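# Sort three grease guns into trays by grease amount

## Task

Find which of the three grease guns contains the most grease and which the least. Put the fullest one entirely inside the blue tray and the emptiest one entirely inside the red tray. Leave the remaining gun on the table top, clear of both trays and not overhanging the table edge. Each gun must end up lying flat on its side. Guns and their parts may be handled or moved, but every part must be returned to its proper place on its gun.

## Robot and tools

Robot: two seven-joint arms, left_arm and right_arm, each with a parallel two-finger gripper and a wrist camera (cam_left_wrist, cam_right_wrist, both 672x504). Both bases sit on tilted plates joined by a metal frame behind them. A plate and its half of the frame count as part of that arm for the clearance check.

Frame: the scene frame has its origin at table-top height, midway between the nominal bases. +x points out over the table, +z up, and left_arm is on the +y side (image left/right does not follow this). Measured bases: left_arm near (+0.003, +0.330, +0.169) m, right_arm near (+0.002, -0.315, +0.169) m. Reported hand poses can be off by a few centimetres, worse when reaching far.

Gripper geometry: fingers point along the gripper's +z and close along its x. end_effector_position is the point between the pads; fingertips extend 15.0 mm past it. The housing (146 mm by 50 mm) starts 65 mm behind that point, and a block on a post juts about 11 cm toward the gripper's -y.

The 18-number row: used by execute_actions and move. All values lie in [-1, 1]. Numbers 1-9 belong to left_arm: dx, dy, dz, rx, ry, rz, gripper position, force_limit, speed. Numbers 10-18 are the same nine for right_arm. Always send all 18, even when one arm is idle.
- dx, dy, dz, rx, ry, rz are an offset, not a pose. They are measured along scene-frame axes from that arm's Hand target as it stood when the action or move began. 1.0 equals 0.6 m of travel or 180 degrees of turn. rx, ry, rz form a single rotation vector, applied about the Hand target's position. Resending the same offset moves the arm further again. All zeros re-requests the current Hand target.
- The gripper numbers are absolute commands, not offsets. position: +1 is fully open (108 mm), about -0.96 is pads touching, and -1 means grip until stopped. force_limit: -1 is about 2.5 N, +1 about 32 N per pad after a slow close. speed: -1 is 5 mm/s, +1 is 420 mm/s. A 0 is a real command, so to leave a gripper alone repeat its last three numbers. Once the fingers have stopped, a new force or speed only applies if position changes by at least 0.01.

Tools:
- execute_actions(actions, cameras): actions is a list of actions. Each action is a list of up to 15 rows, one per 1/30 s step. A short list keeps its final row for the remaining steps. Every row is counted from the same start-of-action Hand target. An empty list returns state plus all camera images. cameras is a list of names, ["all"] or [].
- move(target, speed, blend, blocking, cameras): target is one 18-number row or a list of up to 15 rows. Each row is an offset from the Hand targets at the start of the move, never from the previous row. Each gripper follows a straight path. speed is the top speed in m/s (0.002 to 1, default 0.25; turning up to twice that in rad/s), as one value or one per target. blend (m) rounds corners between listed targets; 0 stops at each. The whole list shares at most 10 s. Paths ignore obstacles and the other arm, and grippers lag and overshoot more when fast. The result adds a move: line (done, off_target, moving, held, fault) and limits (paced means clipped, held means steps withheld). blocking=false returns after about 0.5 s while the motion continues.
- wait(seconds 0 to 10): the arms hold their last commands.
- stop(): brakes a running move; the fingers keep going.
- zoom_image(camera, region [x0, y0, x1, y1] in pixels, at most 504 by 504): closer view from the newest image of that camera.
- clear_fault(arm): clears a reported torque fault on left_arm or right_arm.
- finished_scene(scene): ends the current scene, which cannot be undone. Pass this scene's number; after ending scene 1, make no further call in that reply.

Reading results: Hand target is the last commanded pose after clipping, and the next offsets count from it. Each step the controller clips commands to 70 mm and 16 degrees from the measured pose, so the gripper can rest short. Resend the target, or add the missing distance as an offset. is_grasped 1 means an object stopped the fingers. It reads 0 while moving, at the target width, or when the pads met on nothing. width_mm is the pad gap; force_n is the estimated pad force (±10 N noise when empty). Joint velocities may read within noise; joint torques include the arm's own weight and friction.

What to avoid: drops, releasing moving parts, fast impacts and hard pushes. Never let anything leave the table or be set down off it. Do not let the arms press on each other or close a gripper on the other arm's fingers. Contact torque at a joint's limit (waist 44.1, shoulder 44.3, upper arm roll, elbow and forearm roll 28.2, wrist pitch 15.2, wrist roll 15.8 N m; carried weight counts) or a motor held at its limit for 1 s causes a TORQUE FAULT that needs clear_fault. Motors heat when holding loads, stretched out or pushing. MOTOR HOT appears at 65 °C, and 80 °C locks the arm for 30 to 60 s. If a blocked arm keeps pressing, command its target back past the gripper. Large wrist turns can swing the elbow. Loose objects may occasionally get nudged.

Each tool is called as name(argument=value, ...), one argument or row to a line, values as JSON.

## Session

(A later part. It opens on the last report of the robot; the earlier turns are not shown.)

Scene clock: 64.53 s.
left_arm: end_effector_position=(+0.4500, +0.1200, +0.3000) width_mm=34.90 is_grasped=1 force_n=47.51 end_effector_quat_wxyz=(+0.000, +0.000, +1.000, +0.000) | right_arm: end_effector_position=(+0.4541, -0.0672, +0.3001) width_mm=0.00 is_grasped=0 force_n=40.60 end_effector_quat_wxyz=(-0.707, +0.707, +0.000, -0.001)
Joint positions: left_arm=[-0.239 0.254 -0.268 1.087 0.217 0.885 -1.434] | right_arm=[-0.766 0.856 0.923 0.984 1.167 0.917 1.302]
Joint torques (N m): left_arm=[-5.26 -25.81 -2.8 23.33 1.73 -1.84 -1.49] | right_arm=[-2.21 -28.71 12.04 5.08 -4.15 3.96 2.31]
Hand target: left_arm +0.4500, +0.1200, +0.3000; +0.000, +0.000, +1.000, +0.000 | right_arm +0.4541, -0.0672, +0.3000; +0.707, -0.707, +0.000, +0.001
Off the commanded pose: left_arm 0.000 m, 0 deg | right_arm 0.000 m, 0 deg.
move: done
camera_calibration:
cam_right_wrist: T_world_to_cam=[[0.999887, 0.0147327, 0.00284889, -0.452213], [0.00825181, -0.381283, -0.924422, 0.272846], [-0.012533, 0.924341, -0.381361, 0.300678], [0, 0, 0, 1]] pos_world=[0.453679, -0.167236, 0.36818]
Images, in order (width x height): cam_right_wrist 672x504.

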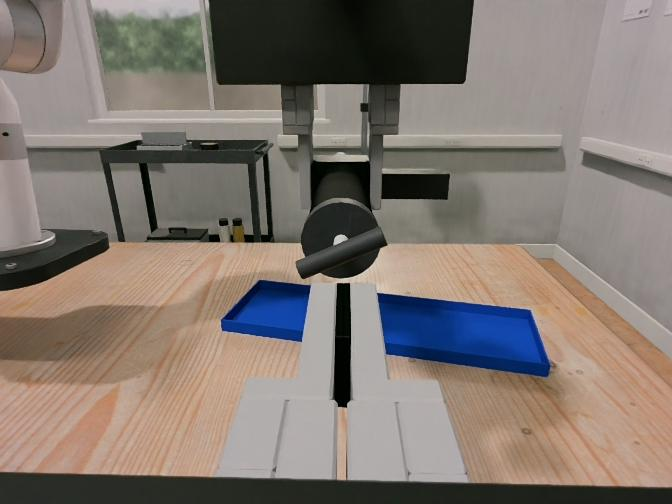

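move(
  target=[
    [0,0,0,0,0,0,-1,1,-0.4,0,0,0,0,0,0,-0.1,0.3,0],
    [0,0,0,0,0,0,-1,1,-0.4,0,0.0937,0,0,0,0,-0.1,0.3,0],
    [0,0,0,0,0,0,-1,1,-0.4,0,0.0937,0,0,0,0,-1,0.5,-0.3],
  ],
  speed=[0.12,0.12,0.2],
  cameras=["cam_right_wrist"],
)

move(
  target=[0,0,0,0,0,0,-1,1,-0.4,0,-0.025,0,0,0,0,-1,0.5,-0.3],
  speed=0.05,
)

move(
  target=[0,0,0,0,0,0,-1,1,-0.4,0,-0.025,0,0,0,0,-1,0.5,-0.3],
  speed=0.05,
  cameras=["cam_right_wrist"],
)

move(
  target=[0,0,0,0,0,0,-1,1,-0.4,0,-0.025,0,0,0,0,-1,0.5,-0.3],
  speed=0.05,
)

move(
  target=[0,0,0,0,0,0,-1,1,-0.4,0,-0.025,0,0,0,0,-1,0.5,-0.3],
  speed=0.05,
  cameras=["cam_right_wrist"],
)

Scene clock: 71.20 s.
left_arm: end_effector_position=(+0.4500, +0.1201, +0.3000) width_mm=34.90 is_grasped=1 force_n=48.39 end_effector_quat_wxyz=(+0.000, +0.000, +1.000, +0.000) | right_arm: end_effector_position=(+0.4541, -0.0110, +0.3000) width_mm=36.20 is_grasped=1 force_n=41.94 end_effector_quat_wxyz=(-0.707, +0.707, +0.000, -0.001)
Joint positions: left_arm=[-0.239 0.254 -0.268 1.088 0.217 0.885 -1.434] | right_arm=[-0.648 0.922 0.955 1.026 1.256 0.808 1.255]
Joint torques (N m): left_arm=[-6.62 -25.86 -9.3 17.46 0.7 -2.03 -0.28] | right_arm=[4.45 -18.12 17.39 14.23 4.86 1.71 -1.97]
Hand target: left_arm +0.4500, +0.1200, +0.3000; +0.000, +0.000, +1.000, +0.000 | right_arm +0.4541, -0.0110, +0.3000; +0.707, -0.707, +0.000, +0.001
Off the commanded pose: left_arm 0.000 m, 0 deg | right_arm 0.000 m, 0 deg.
move: done
camera_calibration:
cam_right_wrist: T_world_to_cam=[[0.999887, 0.0147327, 0.00284889, -0.453041], [0.00825181, -0.381283, -0.924422, 0.294274], [-0.012533, 0.924341, -0.381361, 0.24873], [0, 0, 0, 1]] pos_world=[0.453679, -0.111036, 0.36818]
Images, in order (width x height): cam_right_wrist 672x504.

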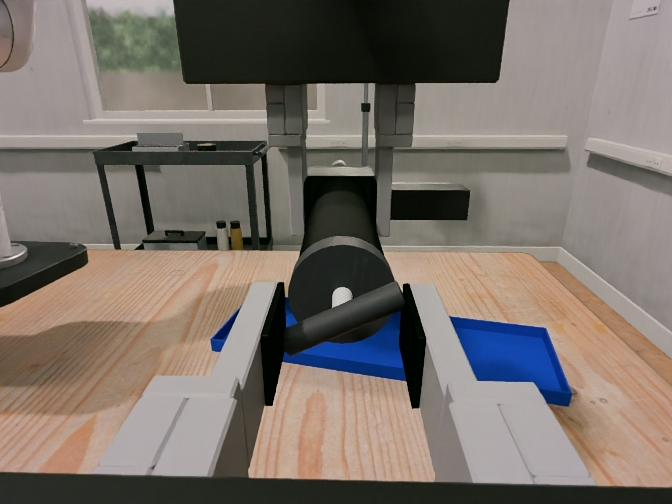

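Scene clock: 72.00 s.
left_arm: end_effector_position=(+0.4499, +0.1200, +0.3000) width_mm=34.90 is_grasped=1 force_n=48.33 end_effector_quat_wxyz=(+0.000, +0.000, +1.000, +0.000) | right_arm: end_effector_position=(+0.4541, -0.0260, +0.3001) width_mm=36.20 is_grasped=1 force_n=41.67 end_effector_quat_wxyz=(-0.707, +0.707, +0.000, -0.001)
Joint positions: left_arm=[-0.239 0.254 -0.268 1.087 0.217 0.885 -1.434] | right_arm=[-0.68 0.903 0.947 1.012 1.233 0.837 1.268]
Joint torques (N m): left_arm=[-2.88 -26.39 -8.21 17.22 -0.91 -2.33 1.14] | right_arm=[-3 -29.71 11.94 7.2 -3.71 3.5 2.27]
Hand target: left_arm +0.4500, +0.1200, +0.3000; +0.000, +0.000, +1.000, +0.000 | right_arm +0.4541, -0.0260, +0.3000; +0.707, -0.707, +0.000, +0.001
Off the commanded pose: left_arm 0.000 m, 0 deg | right_arm 0.000 m, 0 deg.
move: done

Scene clock: 72.80 s.
left_arm: end_effector_position=(+0.4499, +0.1198, +0.3000) width_mm=34.90 is_grasped=1 force_n=48.06 end_effector_quat_wxyz=(+0.000, +0.000, +1.000, +0.000) | right_arm: end_effector_position=(+0.4540, -0.0409, +0.3001) width_mm=36.20 is_grasped=1 force_n=40.85 end_effector_quat_wxyz=(-0.707, +0.707, +0.000, -0.001)
Joint positions: left_arm=[-0.239 0.254 -0.268 1.087 0.216 0.885 -1.434] | right_arm=[-0.712 0.885 0.938 1 1.21 0.866 1.28]
Joint torques (N m): left_arm=[5.13 -26.77 8.51 18.28 1.99 0.64 1.24] | right_arm=[-7.94 -31.19 6.45 10.11 -4.06 2.17 2.29]
Hand target: left_arm +0.4500, +0.1200, +0.3000; +0.000, +0.000, +1.000, +0.000 | right_arm +0.4541, -0.0410, +0.3000; +0.707, -0.707, +0.000, +0.001
Off the commanded pose: left_arm 0.000 m, 0 deg | right_arm 0.000 m, 0 deg.
move: done
camera_calibration:
cam_right_wrist: T_world_to_cam=[[0.999885, 0.0148632, 0.00290594, -0.452502], [0.00835316, -0.381194, -0.924457, 0.282854], [-0.0126327, 0.924376, -0.381275, 0.276385], [0, 0, 0, 1]] pos_world=[0.453579, -0.140936, 0.36818]
Images, in order (width x height): cam_right_wrist 672x504.

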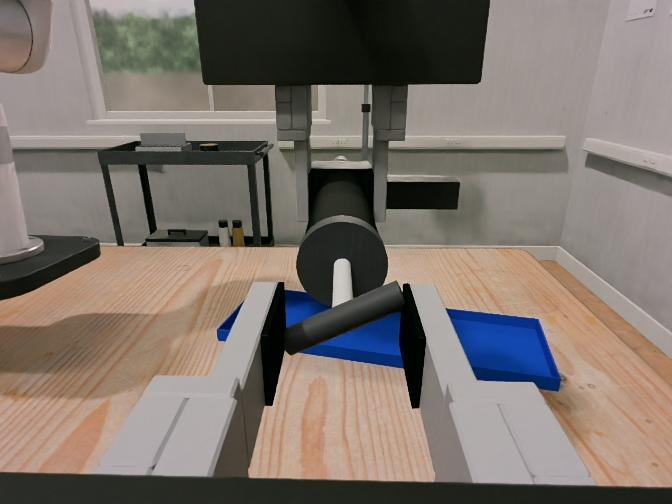

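Scene clock: 73.60 s.
left_arm: end_effector_position=(+0.4500, +0.1200, +0.3000) width_mm=34.90 is_grasped=1 force_n=47.83 end_effector_quat_wxyz=(+0.000, +0.000, +1.000, +0.000) | right_arm: end_effector_position=(+0.4541, -0.0560, +0.3001) width_mm=36.20 is_grasped=1 force_n=40.70 end_effector_quat_wxyz=(-0.707, +0.707, +0.000, -0.001)
Joint positions: left_arm=[-0.239 0.254 -0.268 1.087 0.217 0.885 -1.434] | right_arm=[-0.743 0.867 0.929 0.99 1.186 0.896 1.292]
Joint torques (N m): left_arm=[7.01 -27.38 11 19.4 3.64 2.82 1.45] | right_arm=[-8.68 -31.47 5.4 9.9 -4.19 2.06 2.2]
Hand target: left_arm +0.4500, +0.1200, +0.3000; +0.000, +0.000, +1.000, +0.000 | right_arm +0.4541, -0.0560, +0.3000; +0.707, -0.707, +0.000, +0.001
Off the commanded pose: left_arm 0.000 m, 0 deg | right_arm 0.000 m, 0 deg.
move: done

Scene clock: 74.40 s.
left_arm: end_effector_position=(+0.4500, +0.1200, +0.3000) width_mm=34.90 is_grasped=1 force_n=47.66 end_effector_quat_wxyz=(+0.000, +0.000, +1.000, +0.000) | right_arm: end_effector_position=(+0.4541, -0.0710, +0.3001) width_mm=36.20 is_grasped=1 force_n=40.56 end_effector_quat_wxyz=(-0.707, +0.707, +0.000, -0.001)
Joint positions: left_arm=[-0.239 0.254 -0.268 1.087 0.217 0.885 -1.434] | right_arm=[-0.772 0.851 0.919 0.983 1.162 0.926 1.304]
Joint torques (N m): left_arm=[7.09 -27.87 11.22 19.48 3.73 2.86 1.39] | right_arm=[-9.26 -31.57 4.18 10.26 -4.3 1.97 2.22]
Hand target: left_arm +0.4500, +0.1200, +0.3000; +0.000, +0.000, +1.000, +0.000 | right_arm +0.4541, -0.0710, +0.3000; +0.707, -0.707, +0.000, +0.001
Off the commanded pose: left_arm 0.000 m, 0 deg | right_arm 0.000 m, 0 deg.
move: done
camera_calibration:
cam_right_wrist: T_world_to_cam=[[0.999887, 0.0147327, 0.00284889, -0.452157], [0.00825181, -0.381283, -0.924422, 0.271397], [-0.012533, 0.924341, -0.381361, 0.304191], [0, 0, 0, 1]] pos_world=[0.453679, -0.171036, 0.36818]
Images, in order (width x height): cam_right_wrist 672x504.

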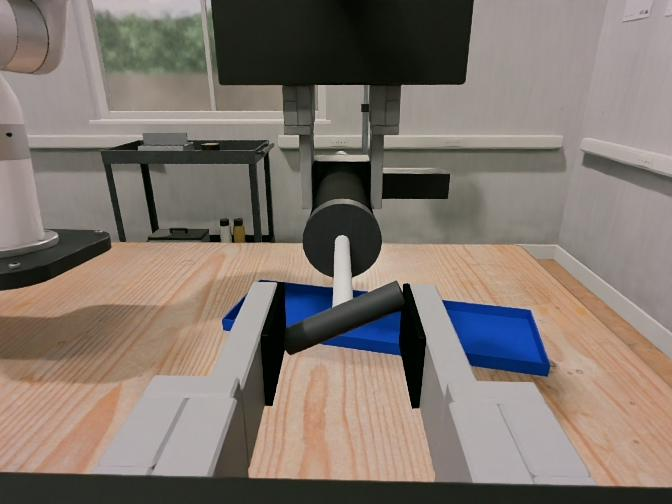

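move(
  target=[0,0,0,0,0,0,-1,1,-0.4,0,0.103,0,0,0,0,-1,0.5,-0.3],
  speed=0.08,
)

move(
  target=[
    [0,0,0,0,0,0,-1,1,-0.4,0,0,0,0,0,0,-0.1,0.3,0],
    [0,0,0,0,0,0,-1,1,-0.4,0,-0.2,0,0,0,0,-0.1,0.3,0],
    [0,0,0,0,0,0,-1,1,-0.4,-0.12,-0.65,0.1,-0.3849,-0.3849,0.3849,-0.1,0.3,0],
    [-0.067,-0.4,-0.2,0,0,-0.5,-1,1,-0.4,-0.12,-0.65,0.1,-0.3849,-0.3849,0.3849,-0.1,0.3,0],
  ],
  speed=[0.2,0.25,0.35,0.3],
  cameras=["all"],
)

Scene clock: 76.53 s.
left_arm: end_effector_position=(+0.4500, +0.1202, +0.2999) width_mm=34.90 is_grasped=1 force_n=48.70 end_effector_quat_wxyz=(+0.000, +0.000, +1.000, +0.000) | right_arm: end_effector_position=(+0.4542, -0.0094, +0.3000) width_mm=36.20 is_grasped=1 force_n=42.48 end_effector_quat_wxyz=(-0.707, +0.707, +0.000, -0.001)
Joint positions: left_arm=[-0.239 0.254 -0.268 1.087 0.217 0.885 -1.434] | right_arm=[-0.643 0.923 0.955 1.028 1.259 0.805 1.253]
Joint torques (N m): left_arm=[-8.67 -29.22 -19.4 19.94 -2.58 -5.95 1.21] | right_arm=[10.82 -14.17 22.3 13.63 5.72 2.43 -1.99]
Hand target: left_arm +0.4500, +0.1200, +0.3000; +0.000, +0.000, +1.000, +0.000 | right_arm +0.4541, -0.0092, +0.3000; +0.707, -0.707, +0.000, +0.001
Off the commanded pose: left_arm 0.000 m, 0 deg | right_arm 0.000 m, 0 deg.
move: done

Scene clock: 84.50 s.
left_arm: end_effector_position=(+0.4098, -0.1199, +0.1800) width_mm=34.91 is_grasped=1 force_n=47.27 end_effector_quat_wxyz=(+0.000, +0.707, +0.707, +0.000) | right_arm: end_effector_position=(+0.3821, -0.3992, +0.3600) width_mm=47.50 is_grasped=0 force_n=0.00 end_effector_quat_wxyz=(+0.000, +0.708, +0.707, +0.000)
Joint positions: left_arm=[-0.496 0.92 -0.46 1.632 0.577 0.918 -0.413] | right_arm=[-0.931 -0.421 0.768 0.73 0.224 1.011 0.453]
Joint torques (N m): left_arm=[-5.93 -35.37 -20.01 21.16 1.54 -1.96 1.56] | right_arm=[5.77 -15.98 -5.88 17.72 4.55 -3.36 -1.98]
Hand target: left_arm +0.4098, -0.1200, +0.1800; +0.000, +0.707, +0.707, +0.000 | right_arm +0.3821, -0.3992, +0.3600; +0.000, +0.708, +0.707, +0.000
Off the commanded pose: left_arm 0.000 m, 0 deg | right_arm 0.000 m, 0 deg.
move: done
camera_calibration:
cam_left_wrist: T_world_to_cam=[[-0.00845989, 0.999746, -0.0208874, 0.131153], [0.920569, 0.0159433, 0.390254, -0.420648], [0.390488, -0.0159268, -0.92047, 0.126797], [0, 0, 0, 1]] pos_world=[0.338832, -0.122393, 0.283612]
cam_right_wrist: T_world_to_cam=[[-0.00288666, 0.999889, -0.0146401, 0.407219], [0.924421, 0.00825144, 0.381284, -0.462432], [0.381362, -0.012433, -0.924342, 0.300599], [0, 0, 0, 1]] pos_world=[0.31402, -0.399621, 0.460136]

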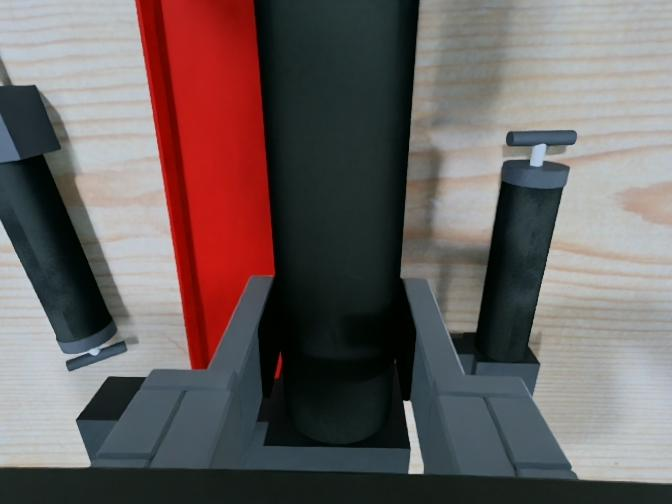

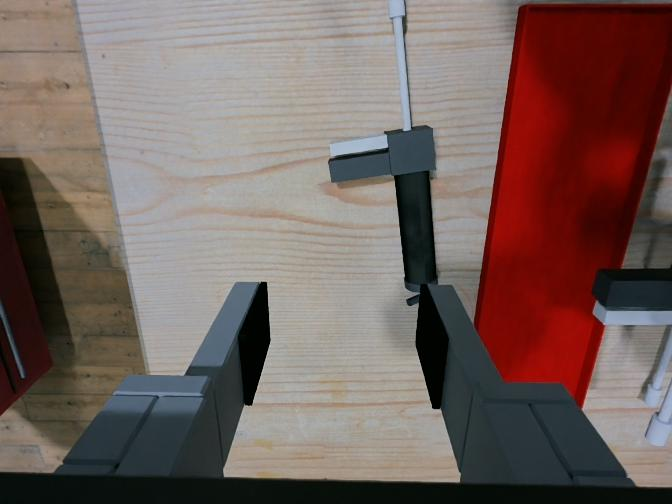

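move(
  target=[
    [0,-0.005,-0.18,0,0,0,-1,1,-0.4,0,0,0,0,0,0,0.2,0.3,0],
    [0,-0.005,-0.248,0,0,0,-1,1,-0.4,0.078,0.127,-0.4,0,0,0.0456,0.2,0.3,0],
    [0,-0.005,-0.248,0,0,0,-0.05,0.5,-0.2,0.078,0.127,-0.4,0,0,0.0456,0.2,0.3,0],
    [0,-0.005,0.05,0,0,0,-0.05,0.5,-0.2,0.078,0.127,-0.557,0,0,0.0456,0.2,0.3,0],
    [0.07,0.45,0.2,0,0,0,-0.05,0.5,-0.2,0.078,0.127,-0.557,0,0,0.0456,-1,1,-0.4],
  ],
  speed=[0.15,0.12,0.2,0.2,0.3],
  cameras=["all"],
)

Scene clock: 93.10 s.
left_arm: end_effector_position=(+0.4518, +0.1500, +0.3000) width_mm=50.25 is_grasped=0 force_n=0.00 end_effector_quat_wxyz=(+0.000, +0.707, +0.707, +0.000) | right_arm: end_effector_position=(+0.4289, -0.3230, +0.0258) width_mm=35.04 is_grasped=1 force_n=51.42 end_effector_quat_wxyz=(+0.000, +0.655, +0.755, +0.000)
Joint positions: left_arm=[0.039 0.232 -0.497 1.043 0.276 0.884 0.148] | right_arm=[-0.592 0.856 0.461 0.976 -1.316 0.453 1.621]
Joint torques (N m): left_arm=[0.39 -27.57 -10.47 15.9 -1.58 -1.13 1.48] | right_arm=[5.56 -21.02 6.73 9.89 -2.06 -2.45 2.05]
Hand target: left_arm +0.4518, +0.1500, +0.3000; +0.000, +0.707, +0.707, +0.000 | right_arm +0.4289, -0.3230, +0.0258; +0.000, +0.655, +0.755, +0.000
Off the commanded pose: left_arm 0.000 m, 0 deg | right_arm 0.000 m, 0 deg.
move: done
camera_calibration:
cam_left_wrist: T_world_to_cam=[[-0.00846189, 0.999746, -0.0208859, -0.135917], [0.920585, 0.015944, 0.390217, -0.510438], [0.390451, -0.0159253, -0.920486, 0.225173], [0, 0, 0, 1]] pos_world=[0.380832, 0.147607, 0.403612]
cam_right_wrist: T_world_to_cam=[[-0.145609, 0.989235, -0.0145817, 0.384012], [0.913711, 0.140115, 0.381443, -0.33173], [0.37938, 0.0422182, -0.924277, -0.00670809], [0, 0, 0, 1]] pos_world=[0.361566, -0.333115, 0.125936]

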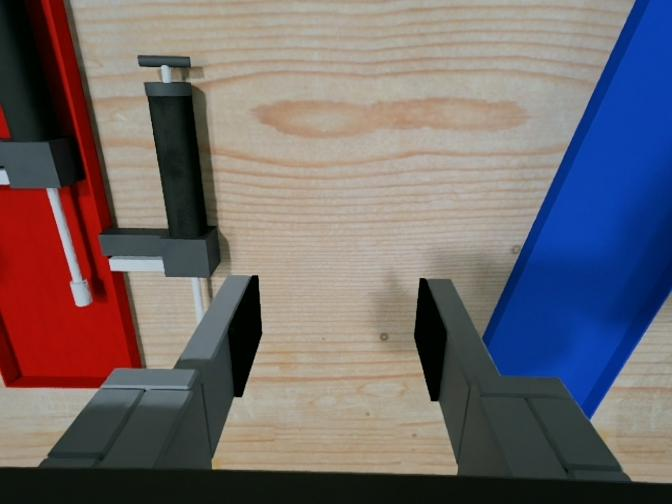

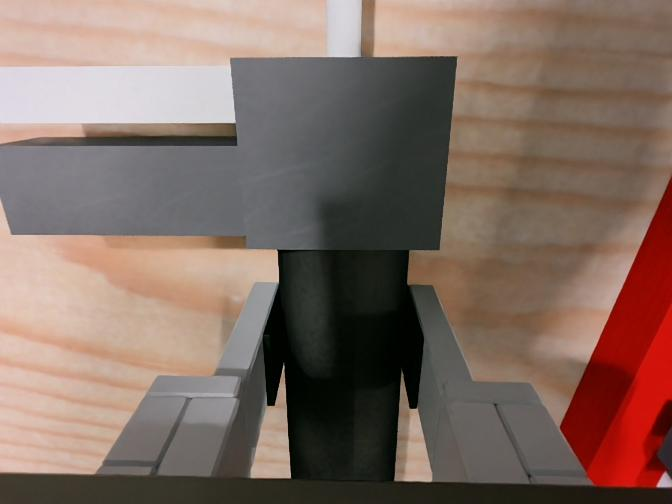

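move(
  target=[
    [0,0.08,0,0,0,0,-0.1,0.3,0,0,0,0.3,0,0,0,-1,1,-0.4],
    [0.003,0.05,0,-0.3849,0.3849,0.3849,-0.1,0.3,0,0.035,0.338,0.457,0,0,0.4544,-1,1,-0.4],
    [0.003,-0.117,0,-0.3849,0.3849,0.3849,-0.1,0.3,0,0.035,0.338,0.457,0,0,0.4544,-1,1,-0.4],
  ],
  speed=[0.25,0.4,0.3],
  blend=[0.03,0,0],
  cameras=["all"],
)

Scene clock: 98.13 s.
left_arm: end_effector_position=(+0.4536, +0.0799, +0.3000) width_mm=47.50 is_grasped=0 force_n=0.00 end_effector_quat_wxyz=(+0.000, +0.000, +0.707, -0.707) | right_arm: end_effector_position=(+0.4499, -0.1202, +0.3000) width_mm=35.04 is_grasped=1 force_n=51.43 end_effector_quat_wxyz=(+0.000, +0.001, +1.000, +0.000)
Joint positions: left_arm=[0.485 0.661 -0.583 0.997 -1.382 1.163 0.348] | right_arm=[-0.567 0.515 1.167 1.098 -0.677 1.037 0.158]
Joint torques (N m): left_arm=[-5.42 -20.92 -19.05 13.21 -2.12 1.71 1.53] | right_arm=[7.06 -14.15 10.29 25.26 -4.72 -1.34 -1.92]
Hand target: left_arm +0.4536, +0.0798, +0.3000; +0.000, +0.000, +0.707, -0.707 | right_arm +0.4499, -0.1202, +0.3000; +0.000, +0.001, +1.000, +0.000
Off the commanded pose: left_arm 0.000 m, 0 deg | right_arm 0.000 m, 0 deg.
move: done
camera_calibration:
cam_left_wrist: T_world_to_cam=[[-0.999744, -0.0209793, 0.00842066, 0.456604], [-0.0159431, 0.390252, -0.92057, 0.277064], [0.0160268, -0.920469, -0.390487, 0.306428], [0, 0, 0, 1]] pos_world=[0.455993, 0.183512, 0.370868]
cam_right_wrist: T_world_to_cam=[[-0.999889, -0.00288666, -0.0146401, 0.455585], [-0.00825144, 0.924421, 0.381284, 0.0252005], [0.012433, 0.381362, -0.924342, 0.436066], [0, 0, 0, 1]] pos_world=[0.450321, -0.18828, 0.400136]

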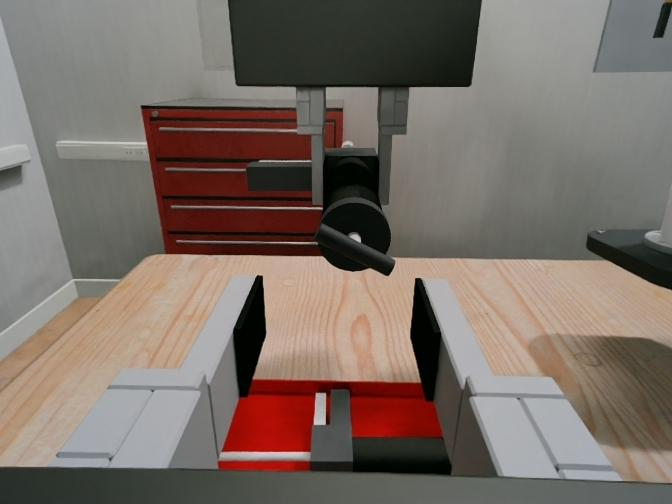

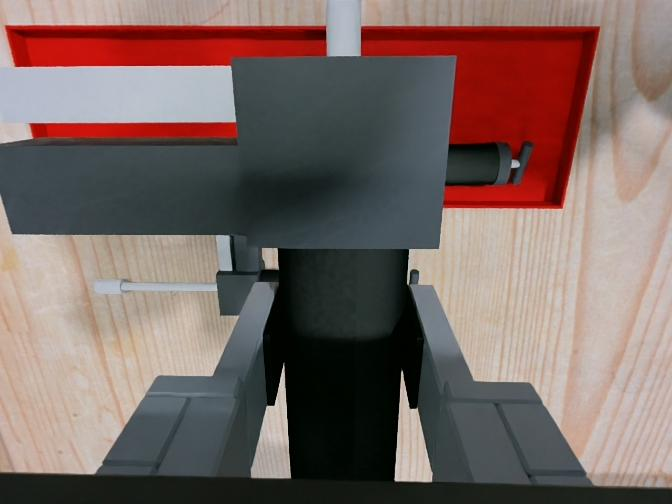

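move(
  target=[
    [-0.0077,-0.128,-0.015,0,0,0,-0.1,0.3,0,0,0,0,0,0,0,-1,1,-0.4],
    [-0.0077,-0.128,-0.015,0,0,0,-1,0.5,-0.3,0,0,0,0,0,0,-1,1,-0.4],
  ],
  speed=[0.12,0.2],
  cameras=["cam_left_wrist"],
)

move(
  target=[0,0.025,0,0,0,0,-1,0.5,-0.3,0,0,0,0,0,0,-1,1,-0.4],
  speed=0.05,
)

move(
  target=[0,0.025,0,0,0,0,-1,0.5,-0.3,0,0,0,0,0,0,-1,1,-0.4],
  speed=0.05,
  cameras=["cam_left_wrist"],
)

move(
  target=[0,0.025,0,0,0,0,-1,0.5,-0.3,0,0,0,0,0,0,-1,1,-0.4],
  speed=0.05,
)

move(
  target=[0,0.025,0,0,0,0,-1,0.5,-0.3,0,0,0,0,0,0,-1,1,-0.4],
  speed=0.05,
  cameras=["cam_left_wrist"],
)

Scene clock: 100.23 s.
left_arm: end_effector_position=(+0.4489, +0.0030, +0.2910) width_mm=7.82 is_grasped=1 force_n=43.25 end_effector_quat_wxyz=(+0.000, +0.000, +0.707, -0.707) | right_arm: end_effector_position=(+0.4499, -0.1202, +0.3001) width_mm=35.04 is_grasped=1 force_n=50.65 end_effector_quat_wxyz=(+0.000, +0.001, +1.000, +0.000)
Joint positions: left_arm=[0.35 0.755 -0.639 1.051 -1.509 1.028 0.411] | right_arm=[-0.567 0.515 1.167 1.099 -0.677 1.037 0.158]
Joint torques (N m): left_arm=[-3.2 -25.67 -20.83 13.08 -1.7 2.22 1.42] | right_arm=[5.85 -16.31 15.13 13.77 -1.42 -1.56 -1.81]
Hand target: left_arm +0.4489, +0.0030, +0.2910; +0.000, +0.000, +0.707, -0.707 | right_arm +0.4499, -0.1202, +0.3000; +0.000, +0.001, +1.000, +0.000
Off the commanded pose: left_arm 0.000 m, 0 deg | right_arm 0.000 m, 0 deg.
move: done
camera_calibration:
cam_left_wrist: T_world_to_cam=[[-0.999746, -0.0208859, 0.00846189, 0.450443], [-0.015944, 0.390217, -0.920585, 0.298725], [0.0159253, -0.920486, -0.390451, 0.232238], [0, 0, 0, 1]] pos_world=[0.451393, 0.106612, 0.361868]
Images, in order (width x height): cam_left_wrist 672x504.

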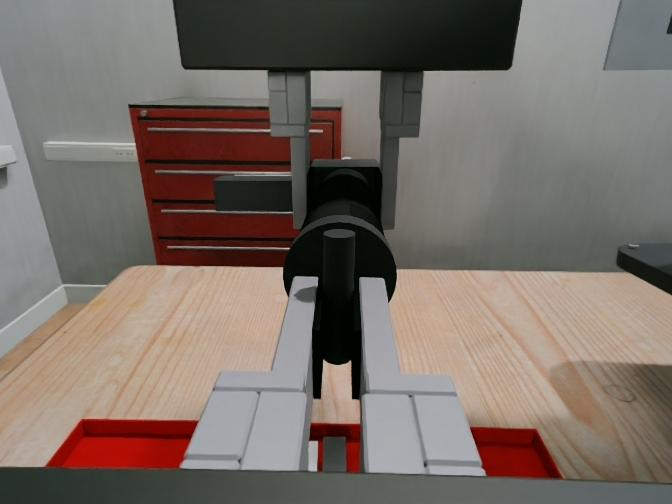

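Scene clock: 101.00 s.
left_arm: end_effector_position=(+0.4490, +0.0180, +0.2910) width_mm=7.82 is_grasped=1 force_n=43.23 end_effector_quat_wxyz=(+0.000, +0.000, +0.707, -0.707) | right_arm: end_effector_position=(+0.4499, -0.1202, +0.3000) width_mm=35.04 is_grasped=1 force_n=50.63 end_effector_quat_wxyz=(+0.000, +0.001, +1.000, +0.000)
Joint positions: left_arm=[0.377 0.738 -0.628 1.035 -1.485 1.053 0.403] | right_arm=[-0.567 0.515 1.167 1.098 -0.677 1.037 0.158]
Joint torques (N m): left_arm=[1.92 -29.43 -11.38 9.66 1.28 4.19 -1.69] | right_arm=[3.85 -17.79 15 15.28 1.07 -1.66 -1.69]
Hand target: left_arm +0.4489, +0.0180, +0.2910; +0.000, +0.000, +0.707, -0.707 | right_arm +0.4499, -0.1202, +0.3000; +0.000, +0.001, +1.000, +0.000
Off the commanded pose: left_arm 0.000 m, 0 deg | right_arm 0.000 m, 0 deg.
move: done

Scene clock: 101.77 s.
left_arm: end_effector_position=(+0.4489, +0.0330, +0.2910) width_mm=7.82 is_grasped=1 force_n=43.21 end_effector_quat_wxyz=(+0.000, +0.000, +0.707, -0.707) | right_arm: end_effector_position=(+0.4499, -0.1202, +0.3000) width_mm=35.04 is_grasped=1 force_n=50.58 end_effector_quat_wxyz=(+0.000, +0.001, +1.000, +0.000)
Joint positions: left_arm=[0.404 0.722 -0.617 1.021 -1.461 1.078 0.396] | right_arm=[-0.567 0.515 1.167 1.098 -0.677 1.037 0.158]
Joint torques (N m): left_arm=[1.57 -28.99 -10.55 9.25 1.22 3.72 -1.64] | right_arm=[1.28 -19.01 14.85 17.16 2.65 -1.71 -1.42]
Hand target: left_arm +0.4489, +0.0330, +0.2910; +0.000, +0.000, +0.707, -0.707 | right_arm +0.4499, -0.1202, +0.3000; +0.000, +0.001, +1.000, +0.000
Off the commanded pose: left_arm 0.000 m, 0 deg | right_arm 0.000 m, 0 deg.
move: done
camera_calibration:
cam_left_wrist: T_world_to_cam=[[-0.999746, -0.0208859, 0.00846189, 0.451069], [-0.015944, 0.390217, -0.920585, 0.287111], [0.0159253, -0.920486, -0.390451, 0.259892], [0, 0, 0, 1]] pos_world=[0.451393, 0.136612, 0.361968]
Images, in order (width x height): cam_left_wrist 672x504.

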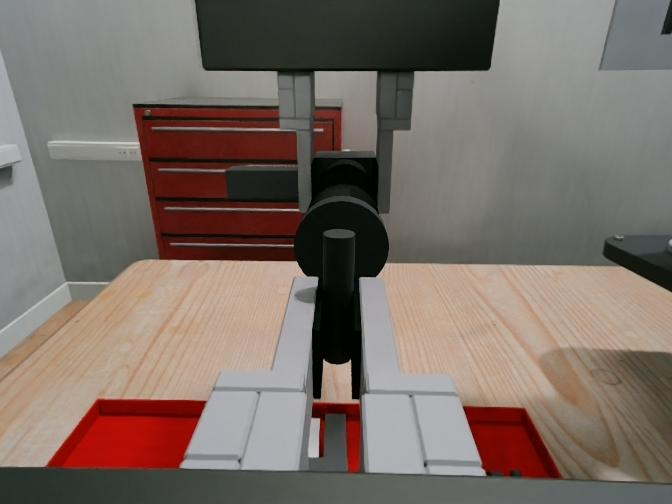

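Scene clock: 102.53 s.
left_arm: end_effector_position=(+0.4489, +0.0480, +0.2910) width_mm=7.82 is_grasped=1 force_n=43.19 end_effector_quat_wxyz=(+0.000, +0.000, +0.707, -0.707) | right_arm: end_effector_position=(+0.4499, -0.1202, +0.3000) width_mm=35.04 is_grasped=1 force_n=50.54 end_effector_quat_wxyz=(+0.000, +0.001, +1.000, +0.000)
Joint positions: left_arm=[0.43 0.706 -0.604 1.009 -1.436 1.104 0.388] | right_arm=[-0.567 0.515 1.167 1.098 -0.677 1.037 0.158]
Joint torques (N m): left_arm=[1.32 -28.86 -9.96 8.51 1.56 3.5 -1.67] | right_arm=[-0.6 -20.81 14.41 18.84 2.78 -1.9 -1.24]
Hand target: left_arm +0.4489, +0.0480, +0.2910; +0.000, +0.000, +0.707, -0.707 | right_arm +0.4499, -0.1202, +0.3000; +0.000, +0.001, +1.000, +0.000
Off the commanded pose: left_arm 0.000 m, 0 deg | right_arm 0.000 m, 0 deg.
move: done

Scene clock: 103.30 s.
left_arm: end_effector_position=(+0.4489, +0.0630, +0.2910) width_mm=7.82 is_grasped=1 force_n=43.17 end_effector_quat_wxyz=(+0.000, +0.000, +0.707, -0.707) | right_arm: end_effector_position=(+0.4499, -0.1202, +0.3000) width_mm=35.04 is_grasped=1 force_n=50.52 end_effector_quat_wxyz=(+0.000, +0.001, +1.000, +0.000)
Joint positions: left_arm=[0.455 0.692 -0.591 0.999 -1.41 1.13 0.38] | right_arm=[-0.567 0.515 1.167 1.098 -0.677 1.037 0.158]
Joint torques (N m): left_arm=[1.13 -28.35 -9.45 8.32 1.45 3.49 -1.63] | right_arm=[-0.67 -22.09 14.21 20.5 2.39 -1.99 -1.11]
Hand target: left_arm +0.4489, +0.0630, +0.2910; +0.000, +0.000, +0.707, -0.707 | right_arm +0.4499, -0.1202, +0.3000; +0.000, +0.001, +1.000, +0.000
Off the commanded pose: left_arm 0.000 m, 0 deg | right_arm 0.000 m, 0 deg.
move: done
camera_calibration:
cam_left_wrist: T_world_to_cam=[[-0.999746, -0.0208859, 0.00846189, 0.451696], [-0.015944, 0.390217, -0.920585, 0.275404], [0.0159253, -0.920486, -0.390451, 0.287506], [0, 0, 0, 1]] pos_world=[0.451393, 0.166612, 0.361968]
Images, in order (width x height): cam_left_wrist 672x504.

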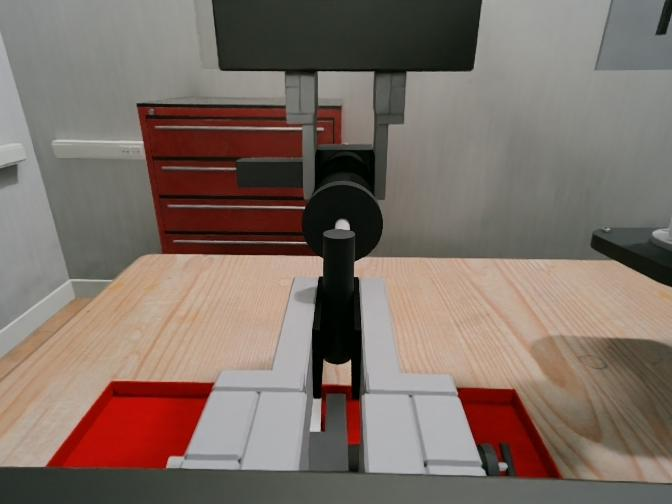

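move(
  target=[0,0.017,0,0,0,0,-1,0.5,-0.3,0,0,0,0,0,0,-1,1,-0.4],
  speed=0.05,
)

move(
  target=[0,0.017,0,0,0,0,-1,0.5,-0.3,0,0,0,0,0,0,-1,1,-0.4],
  speed=0.05,
  cameras=["cam_left_wrist"],
)

Scene clock: 104.40 s.
left_arm: end_effector_position=(+0.4489, +0.0732, +0.2910) width_mm=7.82 is_grasped=1 force_n=43.16 end_effector_quat_wxyz=(+0.000, +0.000, +0.707, -0.707) | right_arm: end_effector_position=(+0.4499, -0.1202, +0.3000) width_mm=35.04 is_grasped=1 force_n=50.50 end_effector_quat_wxyz=(+0.000, +0.001, +1.000, +0.000)
Joint positions: left_arm=[0.472 0.683 -0.582 0.993 -1.392 1.147 0.374] | right_arm=[-0.567 0.515 1.167 1.098 -0.677 1.037 0.158]
Joint torques (N m): left_arm=[1.28 -28.14 -9.12 8 1.49 3.35 -1.59] | right_arm=[-0.76 -23.88 14.16 22.99 1.82 -2.09 -0.82]
Hand target: left_arm +0.4489, +0.0732, +0.2910; +0.000, +0.000, +0.707, -0.707 | right_arm +0.4499, -0.1202, +0.3000; +0.000, +0.001, +1.000, +0.000
Off the commanded pose: left_arm 0.000 m, 0 deg | right_arm 0.000 m, 0 deg.
move: done

Scene clock: 105.17 s.
left_arm: end_effector_position=(+0.4489, +0.0834, +0.2910) width_mm=7.82 is_grasped=1 force_n=43.15 end_effector_quat_wxyz=(+0.000, +0.000, +0.707, -0.707) | right_arm: end_effector_position=(+0.4499, -0.1202, +0.3000) width_mm=35.04 is_grasped=1 force_n=50.49 end_effector_quat_wxyz=(+0.000, +0.001, +1.000, +0.000)
Joint positions: left_arm=[0.489 0.675 -0.572 0.989 -1.374 1.165 0.369] | right_arm=[-0.567 0.515 1.167 1.098 -0.677 1.037 0.158]
Joint torques (N m): left_arm=[0.89 -28.22 -8.69 7.98 1.79 3.36 -1.65] | right_arm=[-0.96 -25.08 14.22 24.79 1.27 -2.14 -0.58]
Hand target: left_arm +0.4489, +0.0834, +0.2910; +0.000, +0.000, +0.707, -0.707 | right_arm +0.4499, -0.1202, +0.3000; +0.000, +0.001, +1.000, +0.000
Off the commanded pose: left_arm 0.000 m, 0 deg | right_arm 0.000 m, 0 deg.
move: done
camera_calibration:
cam_left_wrist: T_world_to_cam=[[-0.999746, -0.0208859, 0.00846189, 0.452122], [-0.015944, 0.390217, -0.920585, 0.267444], [0.0159253, -0.920486, -0.390451, 0.306284], [0, 0, 0, 1]] pos_world=[0.451393, 0.187012, 0.361968]
Images, in order (width x height): cam_left_wrist 672x504.

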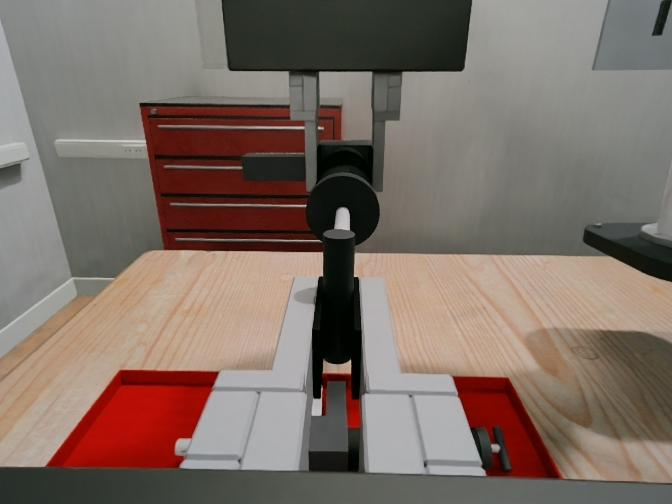

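move(
  target=[0,-0.137,0,0,0,0,-1,0.5,-0.3,0,0,0,0,0,0,-1,1,-0.4],
  speed=0.09,
  cameras=["cam_left_wrist"],
)

Scene clock: 107.37 s.
left_arm: end_effector_position=(+0.4491, +0.0014, +0.2909) width_mm=7.82 is_grasped=1 force_n=43.20 end_effector_quat_wxyz=(+0.000, +0.000, +0.707, -0.707) | right_arm: end_effector_position=(+0.4500, -0.1204, +0.3000) width_mm=35.04 is_grasped=1 force_n=50.72 end_effector_quat_wxyz=(+0.000, +0.001, +1.000, +0.000)
Joint positions: left_arm=[0.347 0.757 -0.64 1.053 -1.512 1.025 0.412] | right_arm=[-0.568 0.515 1.167 1.099 -0.677 1.037 0.158]
Joint torques (N m): left_arm=[-10.41 -20.75 -31.25 14.23 -2.54 3.32 1.48] | right_arm=[6.11 -23.94 19.39 20.63 -1.59 -4.93 0.25]
Hand target: left_arm +0.4489, +0.0012, +0.2910; +0.000, +0.000, +0.707, -0.707 | right_arm +0.4499, -0.1202, +0.3000; +0.000, +0.001, +1.000, +0.000
Off the commanded pose: left_arm 0.000 m, 0 deg | right_arm 0.000 m, 0 deg.
move: done
camera_calibration:
cam_left_wrist: T_world_to_cam=[[-0.999738, -0.021297, 0.00838921, 0.450575], [-0.0160433, 0.390536, -0.920448, 0.299313], [0.0163265, -0.920341, -0.390775, 0.230686], [0, 0, 0, 1]] pos_world=[0.451493, 0.105013, 0.361868]
Images, in order (width x height): cam_left_wrist 672x504.

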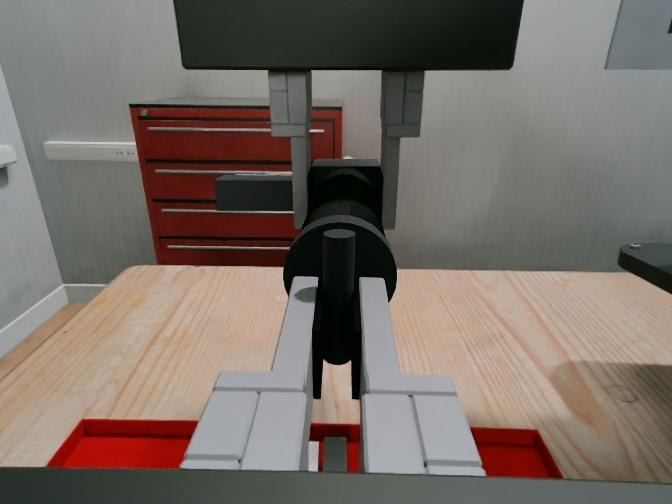

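move(
  target=[
    [0,0,0,0,0,0,-0.1,0.3,0,0,0,0,0,0,0,-1,1,-0.4],
    [0,0.25,0,0,0,0,-0.1,0.3,0,0,0,0,0,0,0,-1,1,-0.4],
    [0.04,0.35,0,0.3849,-0.3849,-0.3849,0,0.3,0,-0.083,-0.37,0.05,0,0,-0.5,-1,1,-0.4],
    [0.0885,-0.002,-0.235,0.3849,-0.3849,-0.3849,0,0.3,0,-0.083,-0.37,0.05,0,0,-0.5,-1,1,-0.4],
    [0.0885,-0.002,-0.4417,0.3849,-0.3849,-0.3849,0,0.3,0,-0.083,-0.37,0.05,0,0,-0.5,-1,1,-0.4],
  ],
  speed=[0.2,0.3,0.4,0.3,0.15],
  blend=[0,0.05,0.03,0.01,0],
  cameras=["all"],
)

Scene clock: 114.70 s.
left_arm: end_effector_position=(+0.5021, +0.0000, +0.0260) width_mm=53.00 is_grasped=0 force_n=0.00 end_effector_quat_wxyz=(+0.000, +0.707, +0.707, +0.000) | right_arm: end_effector_position=(+0.4001, -0.3422, +0.3300) width_mm=35.04 is_grasped=1 force_n=50.36 end_effector_quat_wxyz=(+0.000, +0.708, +0.707, +0.000)
Joint positions: left_arm=[-0.338 1.174 -0.28 1.692 0.616 0.655 -0.191] | right_arm=[-1.07 -0.399 1.06 0.729 0.304 0.929 0.548]
Joint torques (N m): left_arm=[-5.82 -33.11 -8.93 16.84 1.91 -2.95 1.46] | right_arm=[-2.61 -13.44 -7.39 19.57 4.49 -1.53 2.22]
Hand target: left_arm +0.5020, +0.0000, +0.0260; +0.000, +0.707, +0.707, +0.000 | right_arm +0.4001, -0.3422, +0.3300; +0.000, +0.708, +0.707, +0.000
Off the commanded pose: left_arm 0.000 m, 0 deg | right_arm 0.000 m, 0 deg.
move: done; blend cut to 0 m at target 3
camera_calibration:
cam_left_wrist: T_world_to_cam=[[-0.00856275, 0.99974, -0.0211504, 0.00882583], [0.920497, 0.0161436, 0.390416, -0.44742], [0.390656, -0.0161259, -0.920396, -0.0491678], [0, 0, 0, 1]] pos_world=[0.431132, -0.00239341, 0.129613]
cam_right_wrist: T_world_to_cam=[[-0.00288666, 0.999889, -0.0146401, 0.349838], [0.924421, 0.00825144, 0.381284, -0.468103], [0.381362, -0.012433, -0.924342, 0.266713], [0, 0, 0, 1]] pos_world=[0.33202, -0.342621, 0.430136]

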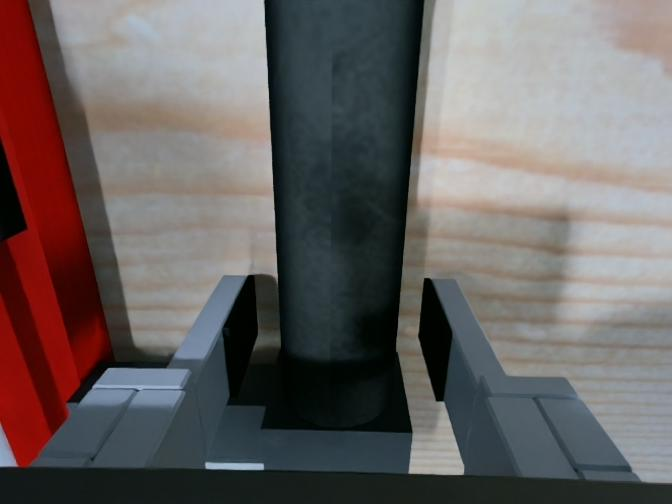

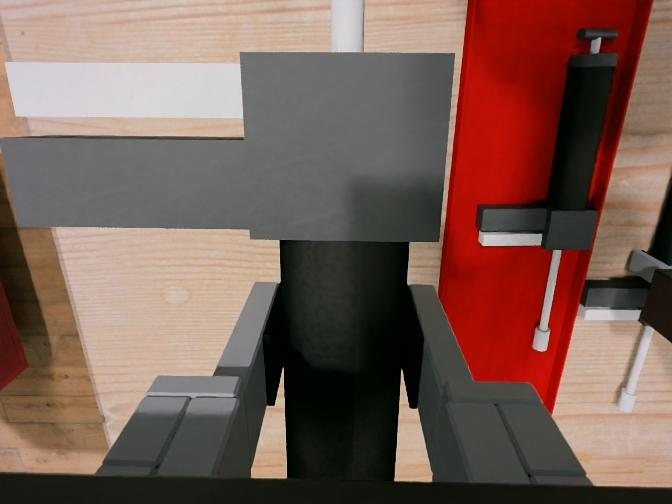

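move(
  target=[
    [0,0,0,0,0,0,-1,1,-0.3,0,0,0,0,0,0,-1,1,-0.4],
    [0,0,0.15,0,0,0,-1,1,-0.3,0,0,0,0,0,0,-1,1,-0.4],
    [0,0.285,0.15,0,0,0,-1,1,-0.3,0,0,0,0,0,0,-1,1,-0.4],
    [0,0.285,0.002,0,0,0,-1,1,-0.3,0.033,0.15,-0.1,0,0,0,-1,1,-0.4],
    [0,0.285,0.002,0,0,0,-0.05,0.5,-0.2,0.033,0.15,-0.1,0,0,0,-1,1,-0.4],
    [0,0.285,0.2,0,0,0,-0.05,0.5,-0.2,0.033,0.3,-0.1,0,0,0,-1,1,-0.4],
  ],
  speed=[0.2,0.2,0.25,0.12,0.2,0.25],
  blend=[0,0.02,0.02,0,0,0.0],
)

move(
  target=[
    [-0.05,0.25,0.1,0,0,0,-0.05,0.5,-0.2,0,0.304,-0.1,0,0,0,-1,1,-0.4],
    [-0.05,0.25,0.1,0,0,0,-0.05,0.5,-0.2,0,0.304,-0.406,0,0,0,-1,1,-0.4],
    [-0.05,0.25,0.1,0,0,0,-0.05,0.5,-0.2,0,0.304,-0.406,0,0,0,-0.05,0.5,-0.2],
    [-0.05,0.25,0.1,0,0,0,-0.05,0.5,-0.2,0,0.304,-0.2,0,0,0,-0.05,0.5,-0.2],
    [-0.05,0.25,0.1,0,0,0,-0.05,0.5,-0.2,-0.05,-0.25,-0.1,0,0,0,-0.05,0.5,-0.2],
  ],
  speed=[0.3,0.12,0.2,0.2,0.35],
  blend=[0.01,0,0,0.02,0],
  cameras=["all"],
)

Scene clock: 120.23 s.
left_arm: end_effector_position=(+0.5020, +0.1710, +0.1459) width_mm=50.24 is_grasped=0 force_n=0.00 end_effector_quat_wxyz=(+0.000, +0.707, +0.707, +0.000) | right_arm: end_effector_position=(+0.4199, -0.1622, +0.2700) width_mm=35.04 is_grasped=1 force_n=50.34 end_effector_quat_wxyz=(+0.000, +0.708, +0.707, +0.000)
Joint positions: left_arm=[0.002 0.65 -0.329 1.166 0.538 0.62 0.059] | right_arm=[-1.586 -0.341 1.995 0.864 0.3 0.767 0.978]
Joint torques (N m): left_arm=[0.04 -34.49 -14.48 12.38 -1.53 -1.2 1.55] | right_arm=[-2.45 6.89 -2.69 26.52 4.57 -1.35 -2.05]
Hand target: left_arm +0.5020, +0.1710, +0.1460; +0.000, +0.707, +0.707, +0.000 | right_arm +0.4199, -0.1622, +0.2700; +0.000, +0.708, +0.707, +0.000
Off the commanded pose: left_arm 0.000 m, 0 deg | right_arm 0.000 m, 0 deg.
move: done

Scene clock: 125.87 s.
left_arm: end_effector_position=(+0.4720, +0.3210, +0.2060) width_mm=50.24 is_grasped=0 force_n=0.00 end_effector_quat_wxyz=(+0.000, +0.707, +0.707, +0.000) | right_arm: end_effector_position=(+0.3899, -0.3122, +0.2100) width_mm=50.25 is_grasped=0 force_n=0.00 end_effector_quat_wxyz=(+0.000, +0.708, +0.707, +0.000)
Joint positions: left_arm=[0.301 0.309 -0.348 0.891 0.367 0.614 0.443] | right_arm=[-1.708 -0.315 1.842 0.593 0.393 0.535 0.578]
Joint torques (N m): left_arm=[0.39 -28.78 -9.43 13.38 -1.14 -1.16 1.46] | right_arm=[5.86 13.59 -6.04 12.04 -4.65 -3.44 2.27]
Hand target: left_arm +0.4720, +0.3210, +0.2060; +0.000, +0.707, +0.707, +0.000 | right_arm +0.3899, -0.3122, +0.2100; +0.000, +0.708, +0.707, +0.000
Off the commanded pose: left_arm 0.000 m, 0 deg | right_arm 0.000 m, 0 deg.
move: done
camera_calibration:
cam_left_wrist: T_world_to_cam=[[-0.00846189, 0.999746, -0.0208859, -0.308665], [0.920585, 0.015944, 0.390217, -0.495172], [0.390451, -0.0159253, -0.920486, 0.133445], [0, 0, 0, 1]] pos_world=[0.401132, 0.318607, 0.309612]
cam_right_wrist: T_world_to_cam=[[-0.00288617, 0.999889, -0.0146399, 0.318055], [0.924421, 0.00825091, 0.381284, -0.413168], [0.381362, -0.012433, -0.924342, 0.160055], [0, 0, 0, 1]] pos_world=[0.32182, -0.312621, 0.310136]

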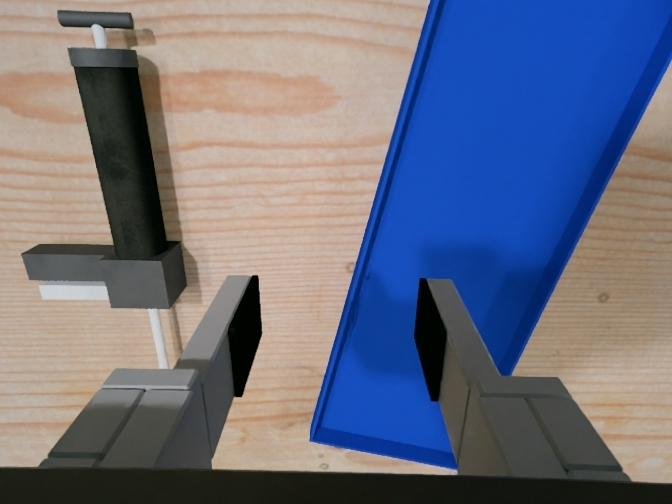

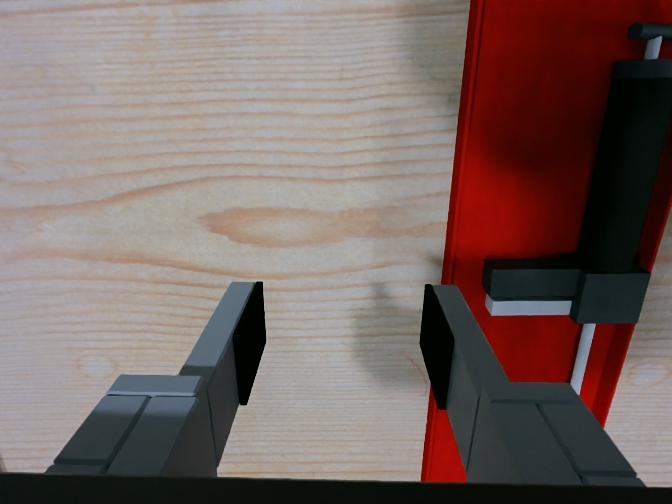

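move(
  target=[
    [-0.087,-0.502,-0.05,0,0,0,-0.05,0.5,-0.2,0,-0.15,0.1,0,0,0,-0.05,0.5,-0.2],
    [-0.087,-0.502,-0.2997,0,0,0,-0.05,0.5,-0.2,0,-0.15,0.1,0,0,0,-0.05,0.5,-0.2],
    [-0.087,-0.502,-0.2997,0,0,0,-1,1,-0.3,0,-0.15,0.1,0,0,0,-0.05,0.5,-0.2],
    [-0.087,-0.502,-0.02,0,0,0,-1,1,-0.3,0,-0.15,0.1,0,0,0,-0.05,0.5,-0.2],
    [0.117,0.2015,-0.02,0,0,-0.066,-1,1,-0.3,0,-0.15,0.1,0,0,0,-0.05,0.5,-0.2],
  ],
  speed=[0.3,0.15,0.2,0.2,0.3],
  blend=[0.01,0,0,0.03,0],
  cameras=["all"],
)

Scene clock: 132.37 s.
left_arm: end_effector_position=(+0.5422, +0.4419, +0.1940) width_mm=34.86 is_grasped=1 force_n=49.14 end_effector_quat_wxyz=(+0.000, +0.777, +0.630, +0.000) | right_arm: end_effector_position=(+0.3899, -0.4022, +0.2700) width_mm=50.25 is_grasped=0 force_n=0.00 end_effector_quat_wxyz=(+0.000, +0.708, +0.707, +0.000)
Joint positions: left_arm=[0.48 0.509 -0.323 1.203 0.393 0.713 0.885] | right_arm=[-1.399 -0.337 1.267 0.637 0.333 0.733 0.382]
Joint torques (N m): left_arm=[-0.14 -29.57 -13.64 20.78 -1.56 -1.65 1.54] | right_arm=[5.63 -9.86 -5.96 14.87 4.59 -1.95 -1.95]
Hand target: left_arm +0.5422, +0.4419, +0.1940; +0.000, +0.777, +0.630, +0.000 | right_arm +0.3899, -0.4022, +0.2700; +0.000, +0.708, +0.707, +0.000
Off the commanded pose: left_arm 0.000 m, 0 deg | right_arm 0.000 m, 0 deg.
move: done
camera_calibration:
cam_left_wrist: T_world_to_cam=[[0.197575, 0.980064, -0.0209519, -0.532215], [0.904169, -0.173934, 0.390161, -0.464179], [0.378738, -0.0960302, -0.920508, 0.138683], [0, 0, 0, 1]] pos_world=[0.472324, 0.454186, 0.297612]
cam_right_wrist: T_world_to_cam=[[-0.00288666, 0.999889, -0.0146401, 0.408924], [0.924421, 0.00825144, 0.381284, -0.435302], [0.381362, -0.012433, -0.924342, 0.214396], [0, 0, 0, 1]] pos_world=[0.32182, -0.402621, 0.370136]

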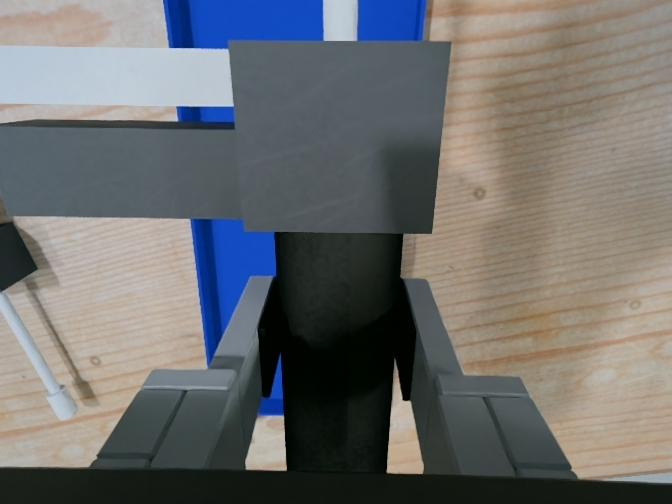

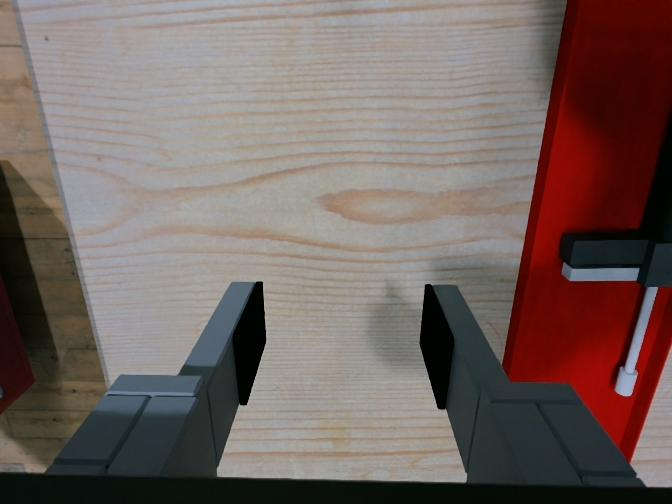

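move(
  target=[
    [0,0,-0.15,0,0,0,-1,1,-0.3,0,0,0,0,0,0,-0.05,0.5,-0.2],
    [0,0,-0.271,0,0,0,-1,1,-0.3,0,0,0,0,0,0,-0.05,0.5,-0.2],
    [0,0,-0.271,0,0,0,-0.05,0.5,-0.2,0,0,0,0,0,0,-0.05,0.5,-0.2],
    [0,0,0,0,0,0,-0.05,0.5,-0.2,0,0,0,0,0,0,-0.05,0.5,-0.2],
    [-0.25,-0.5,0.4,0,0,0.066,-0.05,0.5,-0.2,0,0,0.1,0,0,0,-0.05,0.5,-0.2],
  ],
  speed=[0.2,0.1,0.2,0.2,0.35],
  blend=[0.01,0,0,0.03,0],
  cameras=["cam_left_wrist"],
)

Scene clock: 137.70 s.
left_arm: end_effector_position=(+0.3922, +0.1420, +0.4339) width_mm=50.25 is_grasped=0 force_n=0.00 end_effector_quat_wxyz=(+0.000, +0.707, +0.707, +0.000) | right_arm: end_effector_position=(+0.3899, -0.4022, +0.3300) width_mm=50.25 is_grasped=0 force_n=0.00 end_effector_quat_wxyz=(+0.000, +0.708, +0.707, +0.000)
Joint positions: left_arm=[0.169 -0.115 -0.689 1.083 0.029 1.206 0.25] | right_arm=[-1.251 -0.484 1.069 0.717 0.399 0.957 0.317]
Joint torques (N m): left_arm=[-4.51 -11.06 -4.35 22.63 1.7 -1.12 -1.64] | right_arm=[5.9 -10.78 -8.28 25.07 4.5 -1.01 -1.94]
Hand target: left_arm +0.3922, +0.1419, +0.4340; +0.000, +0.707, +0.707, +0.000 | right_arm +0.3899, -0.4022, +0.3300; +0.000, +0.708, +0.707, +0.000
Off the commanded pose: left_arm 0.000 m, 0 deg | right_arm 0.000 m, 0 deg.
move: done
camera_calibration:
cam_left_wrist: T_world_to_cam=[[-0.0084622, 0.999746, -0.0208852, -0.125524], [0.920621, 0.0159425, 0.390133, -0.507789], [0.390367, -0.0159259, -0.920522, 0.371668], [0, 0, 0, 1]] pos_world=[0.321332, 0.139507, 0.537612]
Images, in order (width x height): cam_left_wrist 672x504.

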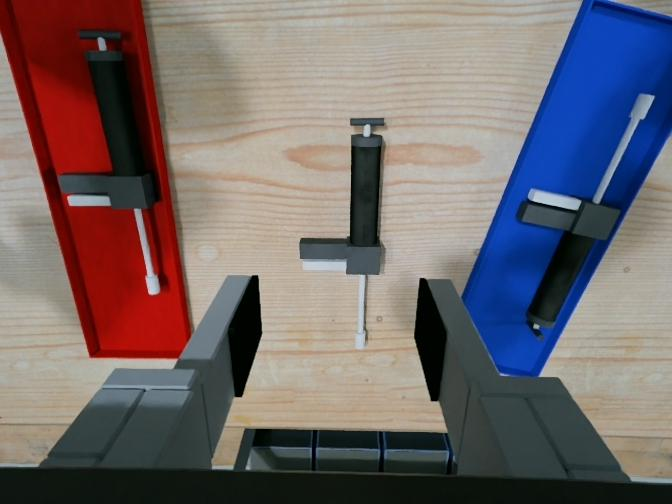

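zoom_image(
  camera="cam_left_wrist",
  region=[30, 130, 210, 310],
)

zoom_image(
  camera="cam_left_wrist",
  region=[480, 170, 672, 380],
)

Scaled by 2.800 from the camera's 672x504 image, which has a finer 960x720 frame.

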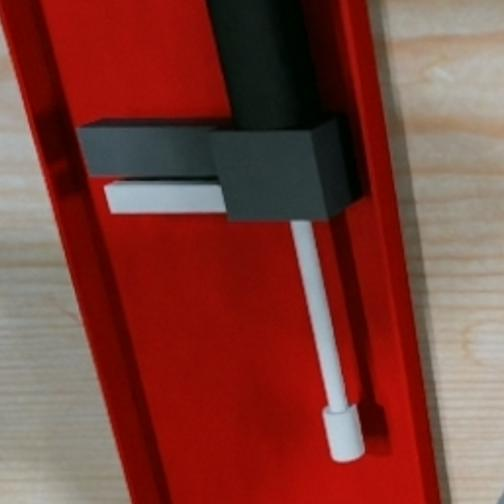

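Scaled by 2.400 from the camera's 672x504 image, which has a finer 960x720 frame.

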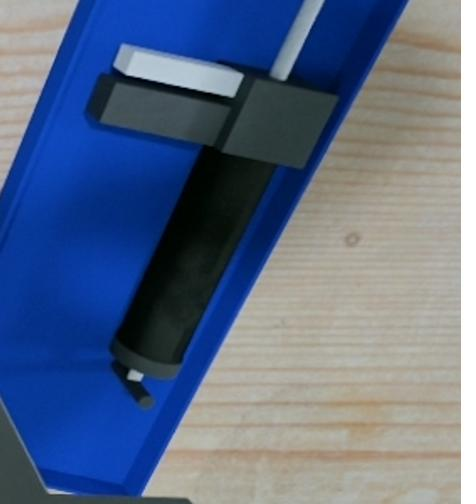

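finished_scene(
  scene=2,
)

The scene is finished: the task was done.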